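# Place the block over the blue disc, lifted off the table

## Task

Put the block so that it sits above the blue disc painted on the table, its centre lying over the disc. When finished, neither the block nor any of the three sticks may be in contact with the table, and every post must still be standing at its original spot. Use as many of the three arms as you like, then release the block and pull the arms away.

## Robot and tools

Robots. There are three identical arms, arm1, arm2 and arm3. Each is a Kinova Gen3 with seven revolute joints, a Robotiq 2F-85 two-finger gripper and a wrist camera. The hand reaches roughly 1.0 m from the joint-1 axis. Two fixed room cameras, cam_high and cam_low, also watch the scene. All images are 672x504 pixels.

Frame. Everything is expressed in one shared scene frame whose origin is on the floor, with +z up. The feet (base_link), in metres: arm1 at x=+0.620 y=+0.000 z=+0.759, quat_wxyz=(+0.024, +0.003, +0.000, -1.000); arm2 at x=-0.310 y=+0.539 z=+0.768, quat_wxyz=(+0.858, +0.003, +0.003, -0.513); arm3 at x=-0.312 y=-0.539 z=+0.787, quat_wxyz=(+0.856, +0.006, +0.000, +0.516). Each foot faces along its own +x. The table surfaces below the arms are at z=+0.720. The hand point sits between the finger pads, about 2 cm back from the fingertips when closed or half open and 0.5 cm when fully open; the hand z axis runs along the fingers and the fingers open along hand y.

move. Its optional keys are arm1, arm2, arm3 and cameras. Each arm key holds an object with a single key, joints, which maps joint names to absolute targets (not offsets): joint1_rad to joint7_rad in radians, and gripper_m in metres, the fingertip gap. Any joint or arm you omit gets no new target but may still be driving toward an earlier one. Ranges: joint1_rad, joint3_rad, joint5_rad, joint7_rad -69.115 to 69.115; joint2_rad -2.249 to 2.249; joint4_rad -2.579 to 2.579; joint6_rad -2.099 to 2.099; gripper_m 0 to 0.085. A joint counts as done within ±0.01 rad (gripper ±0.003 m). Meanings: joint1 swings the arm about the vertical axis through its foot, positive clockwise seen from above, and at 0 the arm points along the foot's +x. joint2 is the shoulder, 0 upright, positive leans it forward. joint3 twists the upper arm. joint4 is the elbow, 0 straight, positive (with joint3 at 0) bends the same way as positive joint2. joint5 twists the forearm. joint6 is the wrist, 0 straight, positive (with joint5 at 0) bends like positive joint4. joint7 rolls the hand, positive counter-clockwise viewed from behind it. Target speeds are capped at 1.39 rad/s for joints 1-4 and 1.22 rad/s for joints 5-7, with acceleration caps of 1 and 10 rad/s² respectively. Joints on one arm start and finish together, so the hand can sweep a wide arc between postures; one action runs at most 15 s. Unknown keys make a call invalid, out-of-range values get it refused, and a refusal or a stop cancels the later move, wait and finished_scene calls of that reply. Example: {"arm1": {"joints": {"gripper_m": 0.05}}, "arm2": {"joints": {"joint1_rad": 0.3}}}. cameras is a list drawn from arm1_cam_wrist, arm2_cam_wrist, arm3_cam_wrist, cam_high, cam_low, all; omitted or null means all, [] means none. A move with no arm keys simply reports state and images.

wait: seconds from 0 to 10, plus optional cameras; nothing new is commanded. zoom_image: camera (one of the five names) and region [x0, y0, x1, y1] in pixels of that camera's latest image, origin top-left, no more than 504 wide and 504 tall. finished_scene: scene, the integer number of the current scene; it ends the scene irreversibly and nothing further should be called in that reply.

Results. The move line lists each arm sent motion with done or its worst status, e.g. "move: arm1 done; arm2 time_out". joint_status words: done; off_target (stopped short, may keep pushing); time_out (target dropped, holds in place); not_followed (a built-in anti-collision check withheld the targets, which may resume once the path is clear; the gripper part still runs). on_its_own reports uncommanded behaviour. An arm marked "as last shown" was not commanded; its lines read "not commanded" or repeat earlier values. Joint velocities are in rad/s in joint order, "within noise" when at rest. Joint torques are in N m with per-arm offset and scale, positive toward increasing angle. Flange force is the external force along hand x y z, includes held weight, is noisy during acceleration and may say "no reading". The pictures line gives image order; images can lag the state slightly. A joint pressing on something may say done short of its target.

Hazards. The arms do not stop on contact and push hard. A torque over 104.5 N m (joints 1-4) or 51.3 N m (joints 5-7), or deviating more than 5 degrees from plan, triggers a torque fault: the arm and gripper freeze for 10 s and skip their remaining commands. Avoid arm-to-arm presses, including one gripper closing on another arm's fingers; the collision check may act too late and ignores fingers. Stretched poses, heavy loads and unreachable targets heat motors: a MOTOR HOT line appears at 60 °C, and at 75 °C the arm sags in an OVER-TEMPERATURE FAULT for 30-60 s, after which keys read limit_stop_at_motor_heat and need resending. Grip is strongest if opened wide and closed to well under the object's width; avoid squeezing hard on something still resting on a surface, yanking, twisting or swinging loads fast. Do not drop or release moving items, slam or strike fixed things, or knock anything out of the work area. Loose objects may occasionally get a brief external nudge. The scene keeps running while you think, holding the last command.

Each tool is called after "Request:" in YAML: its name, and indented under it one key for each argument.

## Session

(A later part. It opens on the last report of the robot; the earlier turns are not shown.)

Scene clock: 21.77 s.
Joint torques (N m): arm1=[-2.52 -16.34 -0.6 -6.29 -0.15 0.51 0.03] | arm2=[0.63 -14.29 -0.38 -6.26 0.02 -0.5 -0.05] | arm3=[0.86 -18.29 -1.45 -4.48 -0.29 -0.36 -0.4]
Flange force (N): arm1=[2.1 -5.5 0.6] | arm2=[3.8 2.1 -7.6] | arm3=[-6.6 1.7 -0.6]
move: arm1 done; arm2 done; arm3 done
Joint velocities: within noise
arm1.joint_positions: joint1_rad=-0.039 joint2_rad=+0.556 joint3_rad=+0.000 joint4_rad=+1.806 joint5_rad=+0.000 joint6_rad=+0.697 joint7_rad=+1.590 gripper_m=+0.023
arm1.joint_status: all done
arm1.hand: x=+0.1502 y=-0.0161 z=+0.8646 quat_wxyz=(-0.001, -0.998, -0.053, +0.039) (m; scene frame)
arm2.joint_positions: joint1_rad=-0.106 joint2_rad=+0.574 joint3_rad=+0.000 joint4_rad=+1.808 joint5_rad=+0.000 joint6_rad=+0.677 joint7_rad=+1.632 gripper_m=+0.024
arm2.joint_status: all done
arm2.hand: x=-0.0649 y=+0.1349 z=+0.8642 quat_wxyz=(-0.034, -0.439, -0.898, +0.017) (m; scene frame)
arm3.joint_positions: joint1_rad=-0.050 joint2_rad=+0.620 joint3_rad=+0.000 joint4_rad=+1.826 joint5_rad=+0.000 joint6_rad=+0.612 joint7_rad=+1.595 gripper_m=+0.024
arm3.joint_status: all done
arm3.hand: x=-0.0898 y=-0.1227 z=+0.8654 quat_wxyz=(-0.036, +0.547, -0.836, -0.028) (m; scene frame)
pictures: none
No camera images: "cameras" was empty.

Request:
move:
  arm1: {"joints":{"gripper_m":0.06}}
  arm2: {"joints":{"gripper_m":0.06}}
  arm3: {"joints":{"gripper_m":0.06}}

Request:
zoom_image:
  camera: "cam_low"
  region: [180, 200, 560, 350]

Scene clock: 22.93 s.
Joint torques (N m): arm1=[-2.51 -15.41 -0.54 -6.57 -0.16 0.01 0.04] | arm2=[0.52 -17.28 -0.38 -7.47 0.07 -0.58 0] | arm3=[1.21 -18.03 -1.06 -4.72 -0.14 -0.59 -0.42]
Flange force (N): arm1=[3.6 -5.4 -2.2] | arm2=[3.4 1.8 -1.2] | arm3=[-5.9 2.5 -1.6]
move: arm1 done; arm2 done; arm3 done
Joint velocities: within noise
arm1.joint_positions: joint1_rad=-0.039 joint2_rad=+0.556 joint3_rad=+0.000 joint4_rad=+1.806 joint5_rad=+0.000 joint6_rad=+0.697 joint7_rad=+1.590 gripper_m=+0.060
arm1.joint_status: all done
arm1.hand: x=+0.1503 y=-0.0161 z=+0.8645 quat_wxyz=(-0.001, -0.998, -0.053, +0.039) (m; scene frame)
arm2.joint_positions: joint1_rad=-0.106 joint2_rad=+0.574 joint3_rad=+0.000 joint4_rad=+1.808 joint5_rad=+0.000 joint6_rad=+0.677 joint7_rad=+1.632 gripper_m=+0.060
arm2.joint_status: all done
arm2.hand: x=-0.0649 y=+0.1349 z=+0.8642 quat_wxyz=(-0.034, -0.439, -0.898, +0.017) (m; scene frame)
arm3.joint_positions: joint1_rad=-0.050 joint2_rad=+0.620 joint3_rad=+0.000 joint4_rad=+1.826 joint5_rad=+0.000 joint6_rad=+0.612 joint7_rad=+1.595 gripper_m=+0.060
arm3.joint_status: all done
arm3.hand: x=-0.0898 y=-0.1227 z=+0.8655 quat_wxyz=(-0.036, +0.547, -0.836, -0.028) (m; scene frame)
pictures: arm1_cam_wrist, arm2_cam_wrist, arm3_cam_wrist, cam_high, cam_low

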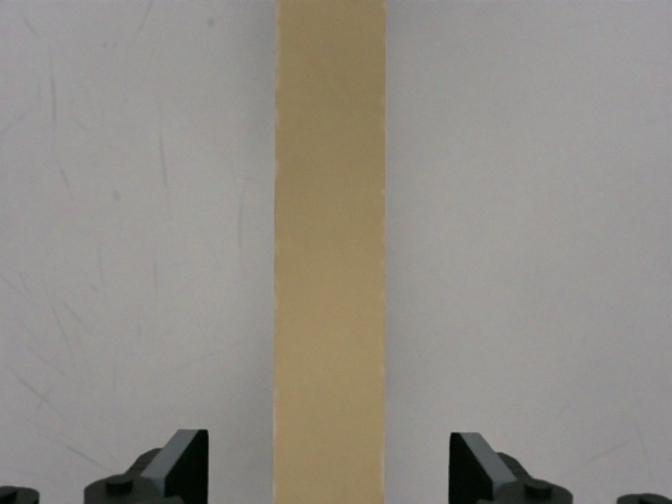

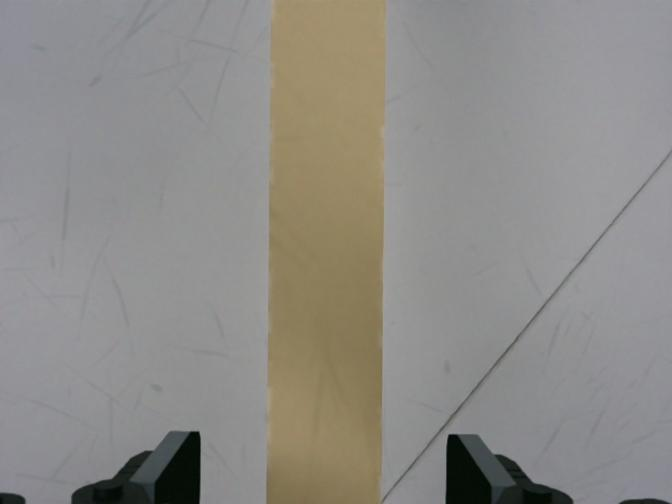

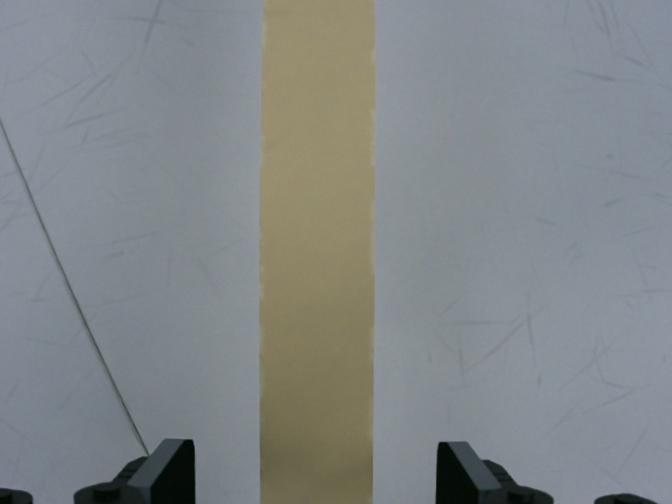

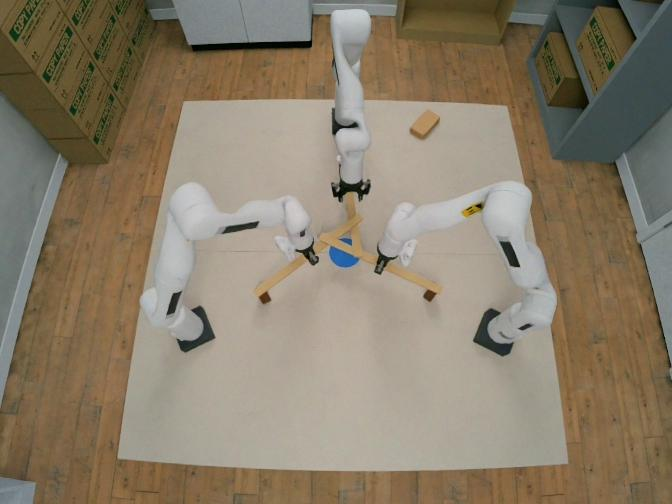

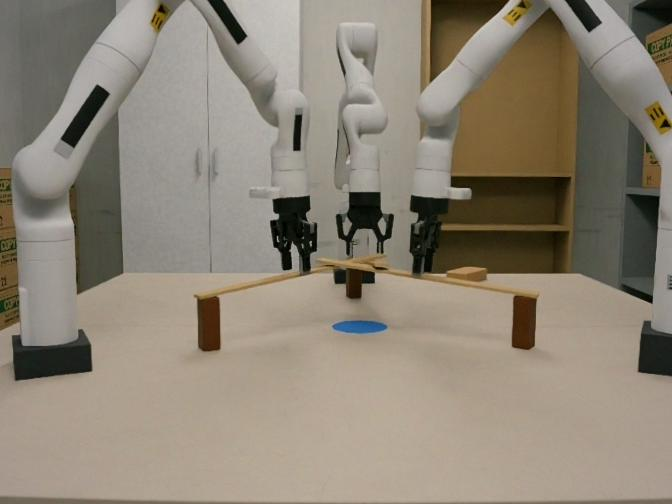

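Scaled by 1.326 from the camera's 672x504 image, which has a finer 960x720 frame.

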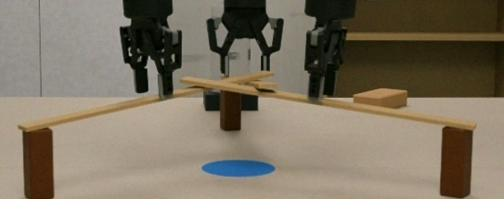

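Request:
move:
  arm1: {"joints":{"joint2_rad":0.4307,"joint4_rad":1.5083,"joint6_rad":1.2026}}
  arm2: {"joints":{"joint2_rad":0.4412,"joint4_rad":1.5155,"joint6_rad":1.1849}}
  arm3: {"joints":{"joint2_rad":0.4675,"joint4_rad":1.5627,"joint6_rad":1.1114}}
  cameras: []

Request:
move:
  arm1: {"joints":{"joint1_rad":-1.545,"joint2_rad":0.4244,"joint4_rad":2.1449,"joint6_rad":0.5723,"joint7_rad":2.4725,"gripper_m":0.085}}
  arm2: {"joints":{"joint2_rad":-0.4,"joint4_rad":1.43,"joint6_rad":1.89}}
  arm3: {"joints":{"joint2_rad":-0.4,"joint4_rad":1.43,"joint6_rad":1.89}}
  cameras: ["arm1_cam_wrist","cam_high"]

Scene clock: 24.83 s.
Joint torques (N m): arm1=[-2.48 -15.07 -0.58 -8.45 -0.14 0.28 0.04] | arm2=[0.52 -16.85 -0.52 -9.38 0.04 -0.31 0] | arm3=[1.2 -17.47 -1.11 -6.79 -0.14 -0.31 -0.42]
Flange force (N): arm1=[4.7 -4.5 0.0] | arm2=[3.8 1.2 0.4] | arm3=[-5.8 1.1 -3.5]
move: arm1 done; arm2 done; arm3 done
Joint velocities: within noise
arm1.joint_positions: joint1_rad=-0.039 joint2_rad=+0.431 joint3_rad=+0.000 joint4_rad=+1.508 joint5_rad=+0.000 joint6_rad=+1.203 joint7_rad=+1.590 gripper_m=+0.060
arm1.joint_status: all done
arm1.hand: x=+0.1494 y=-0.0162 z=+0.9988 quat_wxyz=(+0.000, -0.999, -0.054, -0.003) (m; scene frame)
arm2.joint_positions: joint1_rad=-0.106 joint2_rad=+0.441 joint3_rad=+0.000 joint4_rad=+1.516 joint5_rad=+0.000 joint6_rad=+1.185 joint7_rad=+1.632 gripper_m=+0.060
arm2.joint_status: all done
arm2.hand: x=-0.0648 y=+0.1337 z=+1.0000 quat_wxyz=(+0.003, -0.440, -0.898, -0.004) (m; scene frame)
arm3.joint_positions: joint1_rad=-0.050 joint2_rad=+0.468 joint3_rad=+0.000 joint4_rad=+1.563 joint5_rad=+0.000 joint6_rad=+1.111 joint7_rad=+1.595 gripper_m=+0.060
arm3.joint_status: all done
arm3.hand: x=-0.0891 y=-0.1245 z=+0.9995 quat_wxyz=(+0.000, +0.548, -0.837, -0.006) (m; scene frame)
pictures: none
No camera images: "cameras" was empty.

Scene clock: 27.60 s.
Joint torques (N m): arm1=[-2.51 -11.35 -0.57 -4.88 -0.1 0.2 0.02] | arm2=[0.55 0.36 -0.86 -9.43 0.07 -0.93 0] | arm3=[1.37 -0.2 -1.48 -7.11 -0.14 -0.99 -0.41]
Flange force (N): arm1=[7.3 -1.9 -3.0] | arm2=[4.0 -2.0 3.4] | arm3=[-1.7 -6.1 -6.2]
move: arm1 done; arm2 done; arm3 done
Joint velocities: within noise
arm1.joint_positions: joint1_rad=-1.545 joint2_rad=+0.424 joint3_rad=+0.000 joint4_rad=+2.145 joint5_rad=+0.000 joint6_rad=+0.572 joint7_rad=+2.473 gripper_m=+0.085
arm1.joint_status: all done
arm1.hand: x=+0.6026 y=-0.3438 z=+0.8511 quat_wxyz=(-0.003, -0.317, -0.948, -0.001) (m; scene frame)
arm2.joint_positions: joint1_rad=-0.106 joint2_rad=-0.400 joint3_rad=+0.000 joint4_rad=+1.430 joint5_rad=+0.000 joint6_rad=+1.890 joint7_rad=+1.632 gripper_m=+0.060
arm2.joint_status: all done
arm2.hand: x=-0.2318 y=+0.3763 z=+1.2972 quat_wxyz=(-0.094, -0.437, -0.893, +0.051) (m; scene frame)
arm3.joint_positions: joint1_rad=-0.050 joint2_rad=-0.400 joint3_rad=+0.000 joint4_rad=+1.430 joint5_rad=+0.000 joint6_rad=+1.890 joint7_rad=+1.595 gripper_m=+0.060
arm3.joint_status: all done
arm3.hand: x=-0.2125 y=-0.3976 z=+1.3181 quat_wxyz=(-0.094, +0.544, -0.832, -0.065) (m; scene frame)
pictures: arm1_cam_wrist, cam_high

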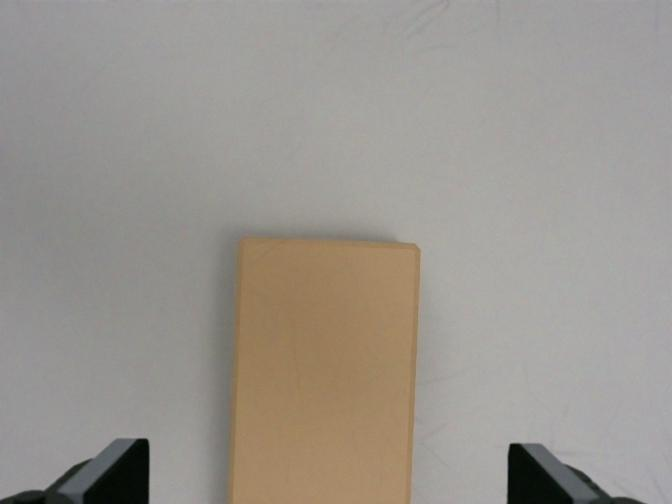

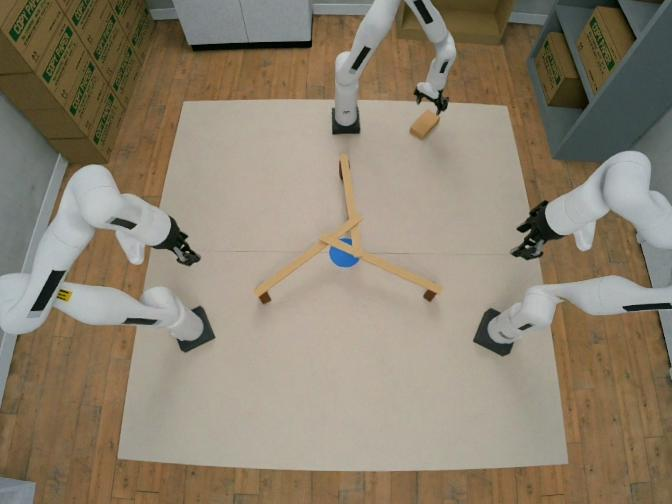

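Request:
move:
  arm1: {"joints":{"joint1_rad":-1.5583,"joint2_rad":0.6952,"joint4_rad":2.1888,"joint6_rad":0.2576,"joint7_rad":2.4189}}
  cameras: ["arm1_cam_wrist"]

Request:
move:
  arm1: {"joints":{"gripper_m":0.055}}
  cameras: ["arm1_cam_wrist"]

Scene clock: 29.73 s.
Joint torques (N m): arm1=[-2.5 -13.46 -0.43 -2.28 -0.17 0.22 0.03] | arm2=[0.51 0.33 -0.83 -9.47 0.06 -0.95 0] | arm3=[1.42 -0.18 -1.5 -7.11 -0.15 -0.98 -0.43]
Flange force (N): arm1=[6.7 -3.6 -3.6] | arm2=[4.0 -1.9 3.4] | arm3=[-1.6 -6.2 -6.2]
move: arm1 done
Joint velocities: within noise
arm1.joint_positions: joint1_rad=-1.558 joint2_rad=+0.695 joint3_rad=+0.000 joint4_rad=+2.189 joint5_rad=+0.000 joint6_rad=+0.258 joint7_rad=+2.419 gripper_m=+0.085
arm1.joint_status: all done
arm1.hand: x=+0.6080 y=-0.3500 z=+0.7511 quat_wxyz=(-0.002, -0.336, -0.942, -0.001) (m; scene frame)
arm2, arm3: as last shown
pictures: arm1_cam_wrist

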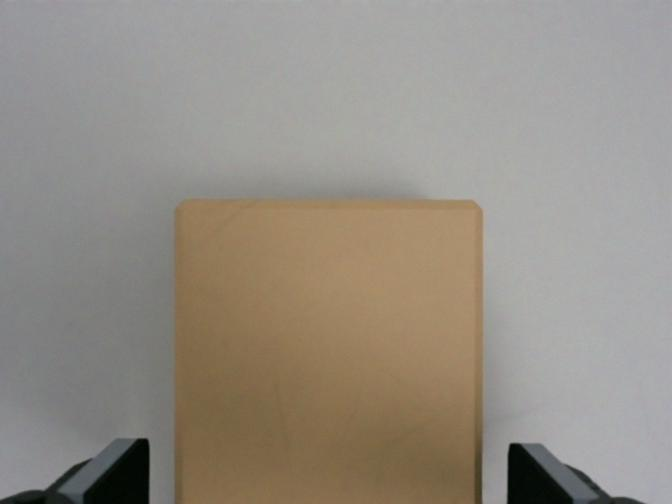

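Scene clock: 30.47 s.
Joint torques (N m): arm1=[-2.54 3.59 -0.71 -3.93 -0.12 -3.21 -0.05] | arm2=[0.55 0.35 -0.86 -9.48 0.05 -0.93 0] | arm3=[1.39 -0.25 -1.49 -7.08 -0.15 -0.96 -0.39]
Flange force (N): arm1=[12.6 3.7 -61.6] | arm2=[4.1 -2.0 3.5] | arm3=[-1.9 -6.1 -6.3]
move: arm1 off_target
Joint velocities: within noise
arm1.joint_positions: joint1_rad=-1.558 joint2_rad=+0.695 joint3_rad=+0.000 joint4_rad=+2.189 joint5_rad=+0.000 joint6_rad=+0.258 joint7_rad=+2.419 gripper_m=+0.068
arm1.joint_status: gripper_m off_target (ended at +0.068, target +0.055)
arm1.hand: x=+0.6080 y=-0.3500 z=+0.7511 quat_wxyz=(-0.002, -0.336, -0.942, -0.001) (m; scene frame)
arm2, arm3: as last shown
pictures: arm1_cam_wrist

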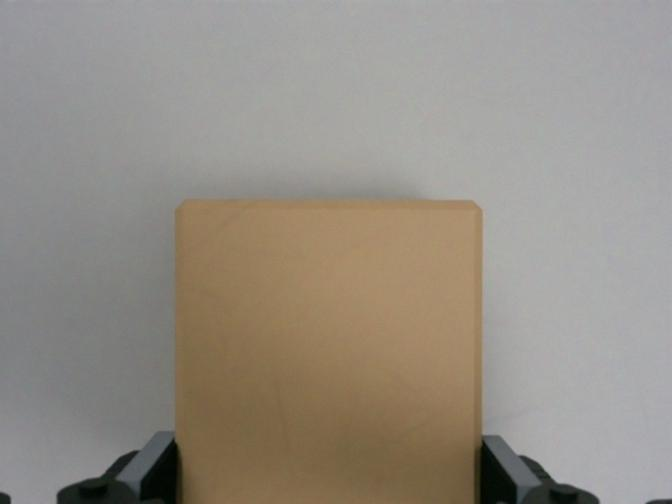

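Request:
move:
  arm1: {"joints":{"joint2_rad":0.2536,"joint4_rad":1.9991,"joint6_rad":0.8889}}
  cameras: []

Request:
move:
  arm1: {"joints":{"joint1_rad":0.0082,"joint2_rad":0.8397,"joint4_rad":0.9576,"joint6_rad":1.3443,"joint7_rad":1.637}}
  cameras: ["cam_low","cam_high"]

Request:
zoom_image:
  camera: "cam_low"
  region: [290, 200, 430, 300]

Request:
move:
  arm1: {"joints":{"joint2_rad":0.8713,"joint4_rad":1.0274,"joint6_rad":1.2429}}
  cameras: ["cam_low"]

Request:
zoom_image:
  camera: "cam_low"
  region: [290, 200, 430, 300]

Scene clock: 32.43 s.
Joint torques (N m): arm1=[-2.49 -11 -0.66 -7.65 -0.13 0.22 0.03] | arm2=[0.55 0.32 -0.83 -9.44 0.04 -0.9 -0.01] | arm3=[1.4 -0.19 -1.49 -7.09 -0.14 -0.97 -0.42]
Flange force (N): arm1=[7.0 -0.7 0.8] | arm2=[3.9 -1.9 3.5] | arm3=[-1.7 -6.1 -6.2]
move: arm1 done
Joint velocities: within noise
arm1.joint_positions: joint1_rad=-1.558 joint2_rad=+0.254 joint3_rad=+0.000 joint4_rad=+1.999 joint5_rad=+0.000 joint6_rad=+0.889 joint7_rad=+2.419 gripper_m=+0.068
arm1.joint_status: all done
arm1.hand: x=+0.6070 y=-0.3501 z=+0.9411 quat_wxyz=(-0.002, -0.336, -0.942, -0.001) (m; scene frame)
arm2, arm3: as last shown
pictures: none
No camera images: "cameras" was empty.

Scene clock: 35.23 s.
Joint torques (N m): arm1=[-2.5 -23.52 -0.35 -9.56 -0.16 0.26 0.01] | arm2=[0.48 0.36 -0.87 -9.46 0.06 -0.94 0.01] | arm3=[1.38 -0.19 -1.46 -7.09 -0.16 -0.97 -0.43]
Flange force (N): arm1=[6.3 -3.2 2.6] | arm2=[4.1 -2.0 3.5] | arm3=[-1.7 -6.1 -6.2]
move: arm1 done
Joint velocities: within noise
arm1.joint_positions: joint1_rad=+0.008 joint2_rad=+0.840 joint3_rad=+0.000 joint4_rad=+0.958 joint5_rad=+0.000 joint6_rad=+1.344 joint7_rad=+1.637 gripper_m=+0.068
arm1.joint_status: all done
arm1.hand: x=-0.0010 y=-0.0002 z=+0.9391 quat_wxyz=(+0.000, -0.999, -0.053, -0.003) (m; scene frame)
arm2, arm3: as last shown
pictures: cam_high, cam_low

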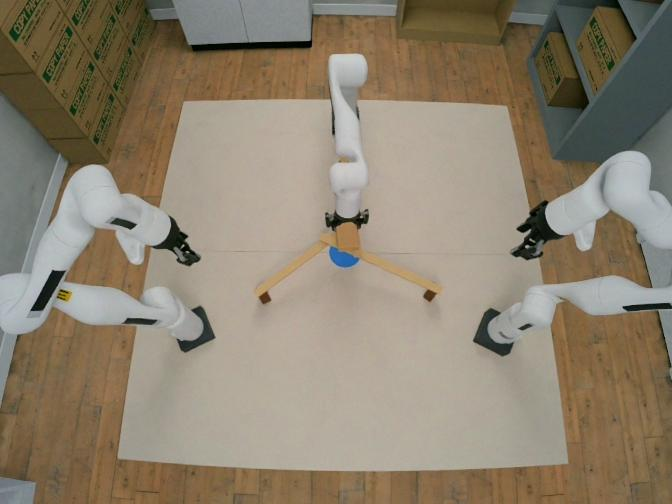

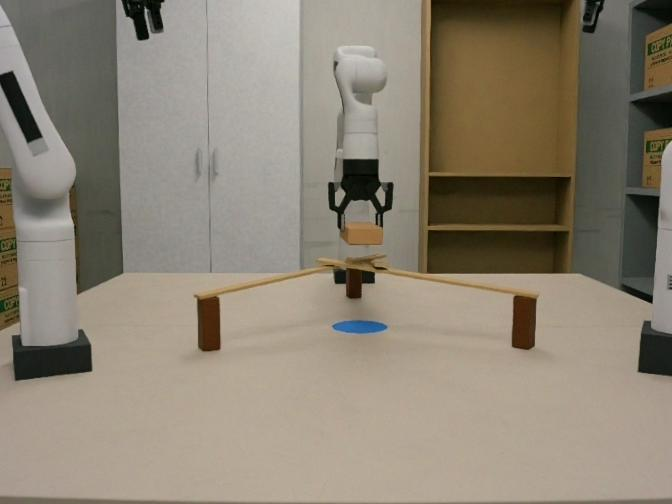

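Scaled by 3.600 from the camera's 672x504 image, which has a finer 960x720 frame.

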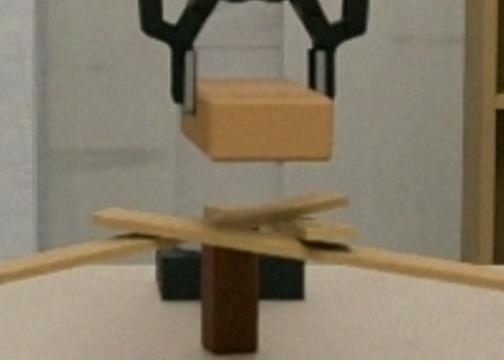

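Scene clock: 36.07 s.
Joint torques (N m): arm1=[-2.26 -20.56 -0.13 -7.67 0.1 0.45 0] | arm2=[0.5 0.36 -0.87 -9.45 0.04 -0.95 0.02] | arm3=[1.37 -0.18 -1.48 -7.11 -0.16 -0.97 -0.44]
Flange force (N): arm1=[5.8 -2.9 -2.7] | arm2=[4.1 -2.0 3.4] | arm3=[-1.7 -6.2 -6.1]
move: arm1 done
Joint velocities: within noise
arm1.joint_positions: joint1_rad=+0.008 joint2_rad=+0.871 joint3_rad=+0.000 joint4_rad=+1.027 joint5_rad=+0.000 joint6_rad=+1.243 joint7_rad=+1.637 gripper_m=+0.068
arm1.joint_status: all done
arm1.hand: x=-0.0008 y=-0.0002 z=+0.8985 quat_wxyz=(+0.000, -0.999, -0.053, -0.003) (m; scene frame)
arm2, arm3: as last shown
pictures: cam_low

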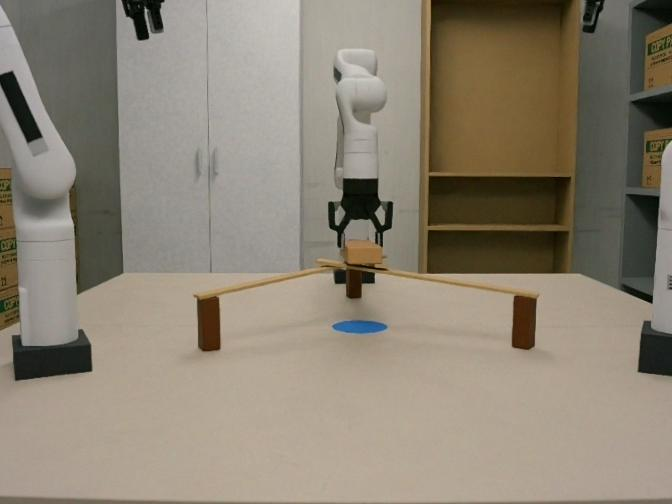

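Scaled by 3.600 from the camera's 672x504 image, which has a finer 960x720 frame.

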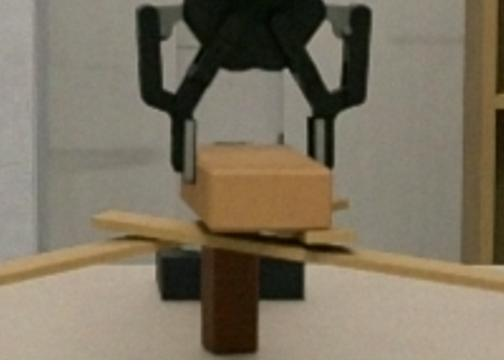

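Request:
move:
  arm1: {"joints":{"gripper_m":0.085}}
  cameras: ["arm1_cam_wrist","cam_low"]

Request:
zoom_image:
  camera: "cam_low"
  region: [290, 200, 430, 300]

Scene clock: 37.00 s.
Joint torques (N m): arm1=[-2.51 -22.29 -0.43 -8.58 -0.13 0.24 0.04] | arm2=[0.49 0.35 -0.87 -9.45 0.08 -0.95 0] | arm3=[1.38 -0.18 -1.46 -7.08 -0.11 -0.98 -0.44]
Flange force (N): arm1=[5.7 -3.3 -0.3] | arm2=[4.0 -2.0 3.4] | arm3=[-1.7 -6.1 -6.3]
move: arm1 done
Joint velocities: within noise
arm1.joint_positions: joint1_rad=+0.008 joint2_rad=+0.871 joint3_rad=+0.000 joint4_rad=+1.027 joint5_rad=+0.000 joint6_rad=+1.243 joint7_rad=+1.637 gripper_m=+0.085
arm1.joint_status: all done
arm1.hand: x=-0.0008 y=-0.0002 z=+0.8984 quat_wxyz=(+0.000, -0.999, -0.053, -0.003) (m; scene frame)
arm2, arm3: as last shown
pictures: arm1_cam_wrist, cam_low

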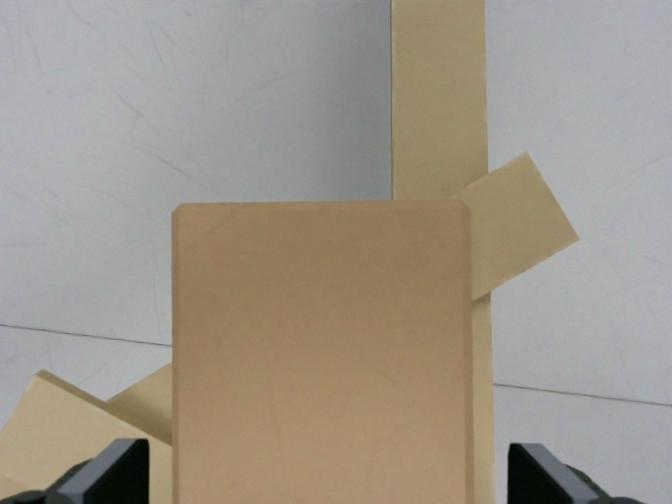

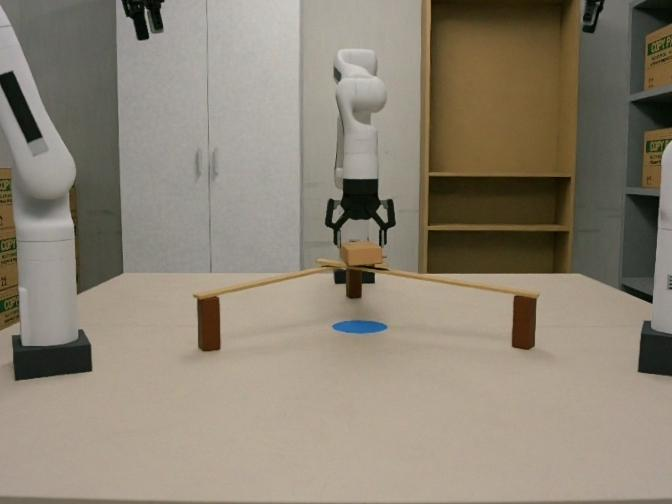

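Scaled by 3.600 from the camera's 672x504 image, which has a finer 960x720 frame.

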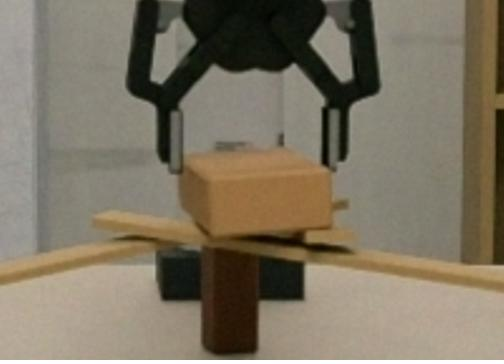

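Request:
move:
  arm1: {"joints":{"joint2_rad":0.8152,"joint4_rad":0.8396,"joint6_rad":1.4868}}
  cameras: ["cam_low","cam_high"]

Request:
zoom_image:
  camera: "cam_low"
  region: [180, 200, 560, 350]

Scene clock: 38.30 s.
Joint torques (N m): arm1=[-2.47 -21.96 -0.46 -9.04 -0.17 0.24 0.05] | arm2=[0.51 0.37 -0.89 -9.44 0.05 -0.95 0.01] | arm3=[1.37 -0.19 -1.5 -7.12 -0.17 -0.97 -0.42]
Flange force (N): arm1=[6.8 -3.1 0.9] | arm2=[4.1 -2.0 3.4] | arm3=[-1.7 -6.2 -6.1]
move: arm1 done
Joint velocities: within noise
arm1.joint_positions: joint1_rad=+0.008 joint2_rad=+0.815 joint3_rad=+0.000 joint4_rad=+0.840 joint5_rad=+0.000 joint6_rad=+1.487 joint7_rad=+1.637 gripper_m=+0.085
arm1.joint_status: all done
arm1.hand: x=-0.0012 y=-0.0002 z=+0.9909 quat_wxyz=(+0.000, -0.999, -0.053, -0.003) (m; scene frame)
arm2, arm3: as last shown
pictures: cam_high, cam_low

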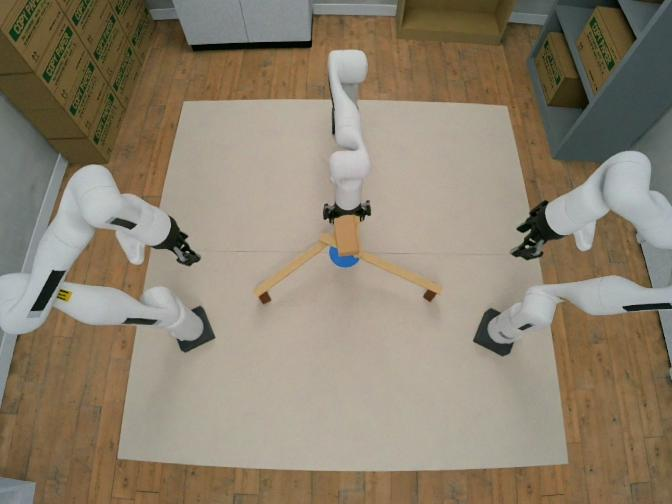

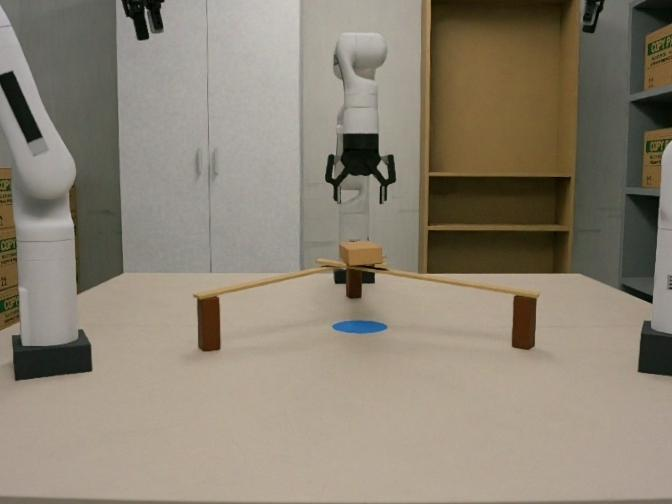

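Scaled by 1.326 from the camera's 672x504 image, which has a finer 960x720 frame.

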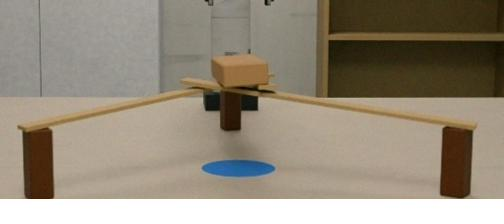

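Request:
move:
  arm1: {"joints":{"joint2_rad":0.3,"joint4_rad":1.25,"joint6_rad":1.59}}
  cameras: ["cam_low"]

Request:
finished_scene:
  scene: 3

Scene clock: 40.13 s.
Joint torques (N m): arm1=[-2.48 -13.19 -0.62 -9.09 -0.11 0.24 0.03] | arm2=[0.48 0.35 -0.85 -9.48 0.06 -0.93 0] | arm3=[1.39 -0.21 -1.49 -7.1 -0.14 -0.96 -0.44]
Flange force (N): arm1=[5.5 -4.3 1.7] | arm2=[4.1 -1.9 3.5] | arm3=[-1.7 -6.2 -6.2]
move: arm1 done
Joint velocities: within noise
arm1.joint_positions: joint1_rad=+0.008 joint2_rad=+0.300 joint3_rad=+0.000 joint4_rad=+1.250 joint5_rad=+0.000 joint6_rad=+1.590 joint7_rad=+1.637 gripper_m=+0.085
arm1.joint_status: all done
arm1.hand: x=+0.1782 y=+0.0071 z=+1.1383 quat_wxyz=(+0.000, -0.999, -0.053, -0.002) (m; scene frame)
arm2.joint_positions: joint1_rad=-0.106 joint2_rad=-0.400 joint3_rad=+0.000 joint4_rad=+1.430 joint5_rad=+0.000 joint6_rad=+1.890 joint7_rad=+1.632 gripper_m=+0.060
arm2.joint_status: not commanded
arm2.hand: x=-0.2318 y=+0.3763 z=+1.2972 quat_wxyz=(-0.094, -0.437, -0.893, +0.051) (m; scene frame)
arm3.joint_positions: joint1_rad=-0.050 joint2_rad=-0.400 joint3_rad=+0.000 joint4_rad=+1.430 joint5_rad=+0.000 joint6_rad=+1.890 joint7_rad=+1.595 gripper_m=+0.060
arm3.joint_status: not commanded
arm3.hand: x=-0.2125 y=-0.3976 z=+1.3181 quat_wxyz=(-0.094, +0.544, -0.832, -0.065) (m; scene frame)
pictures: cam_low

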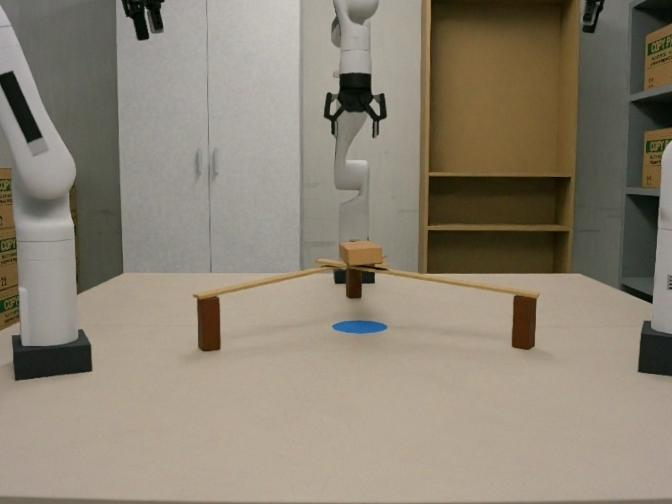

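The scene is finished: the task was done.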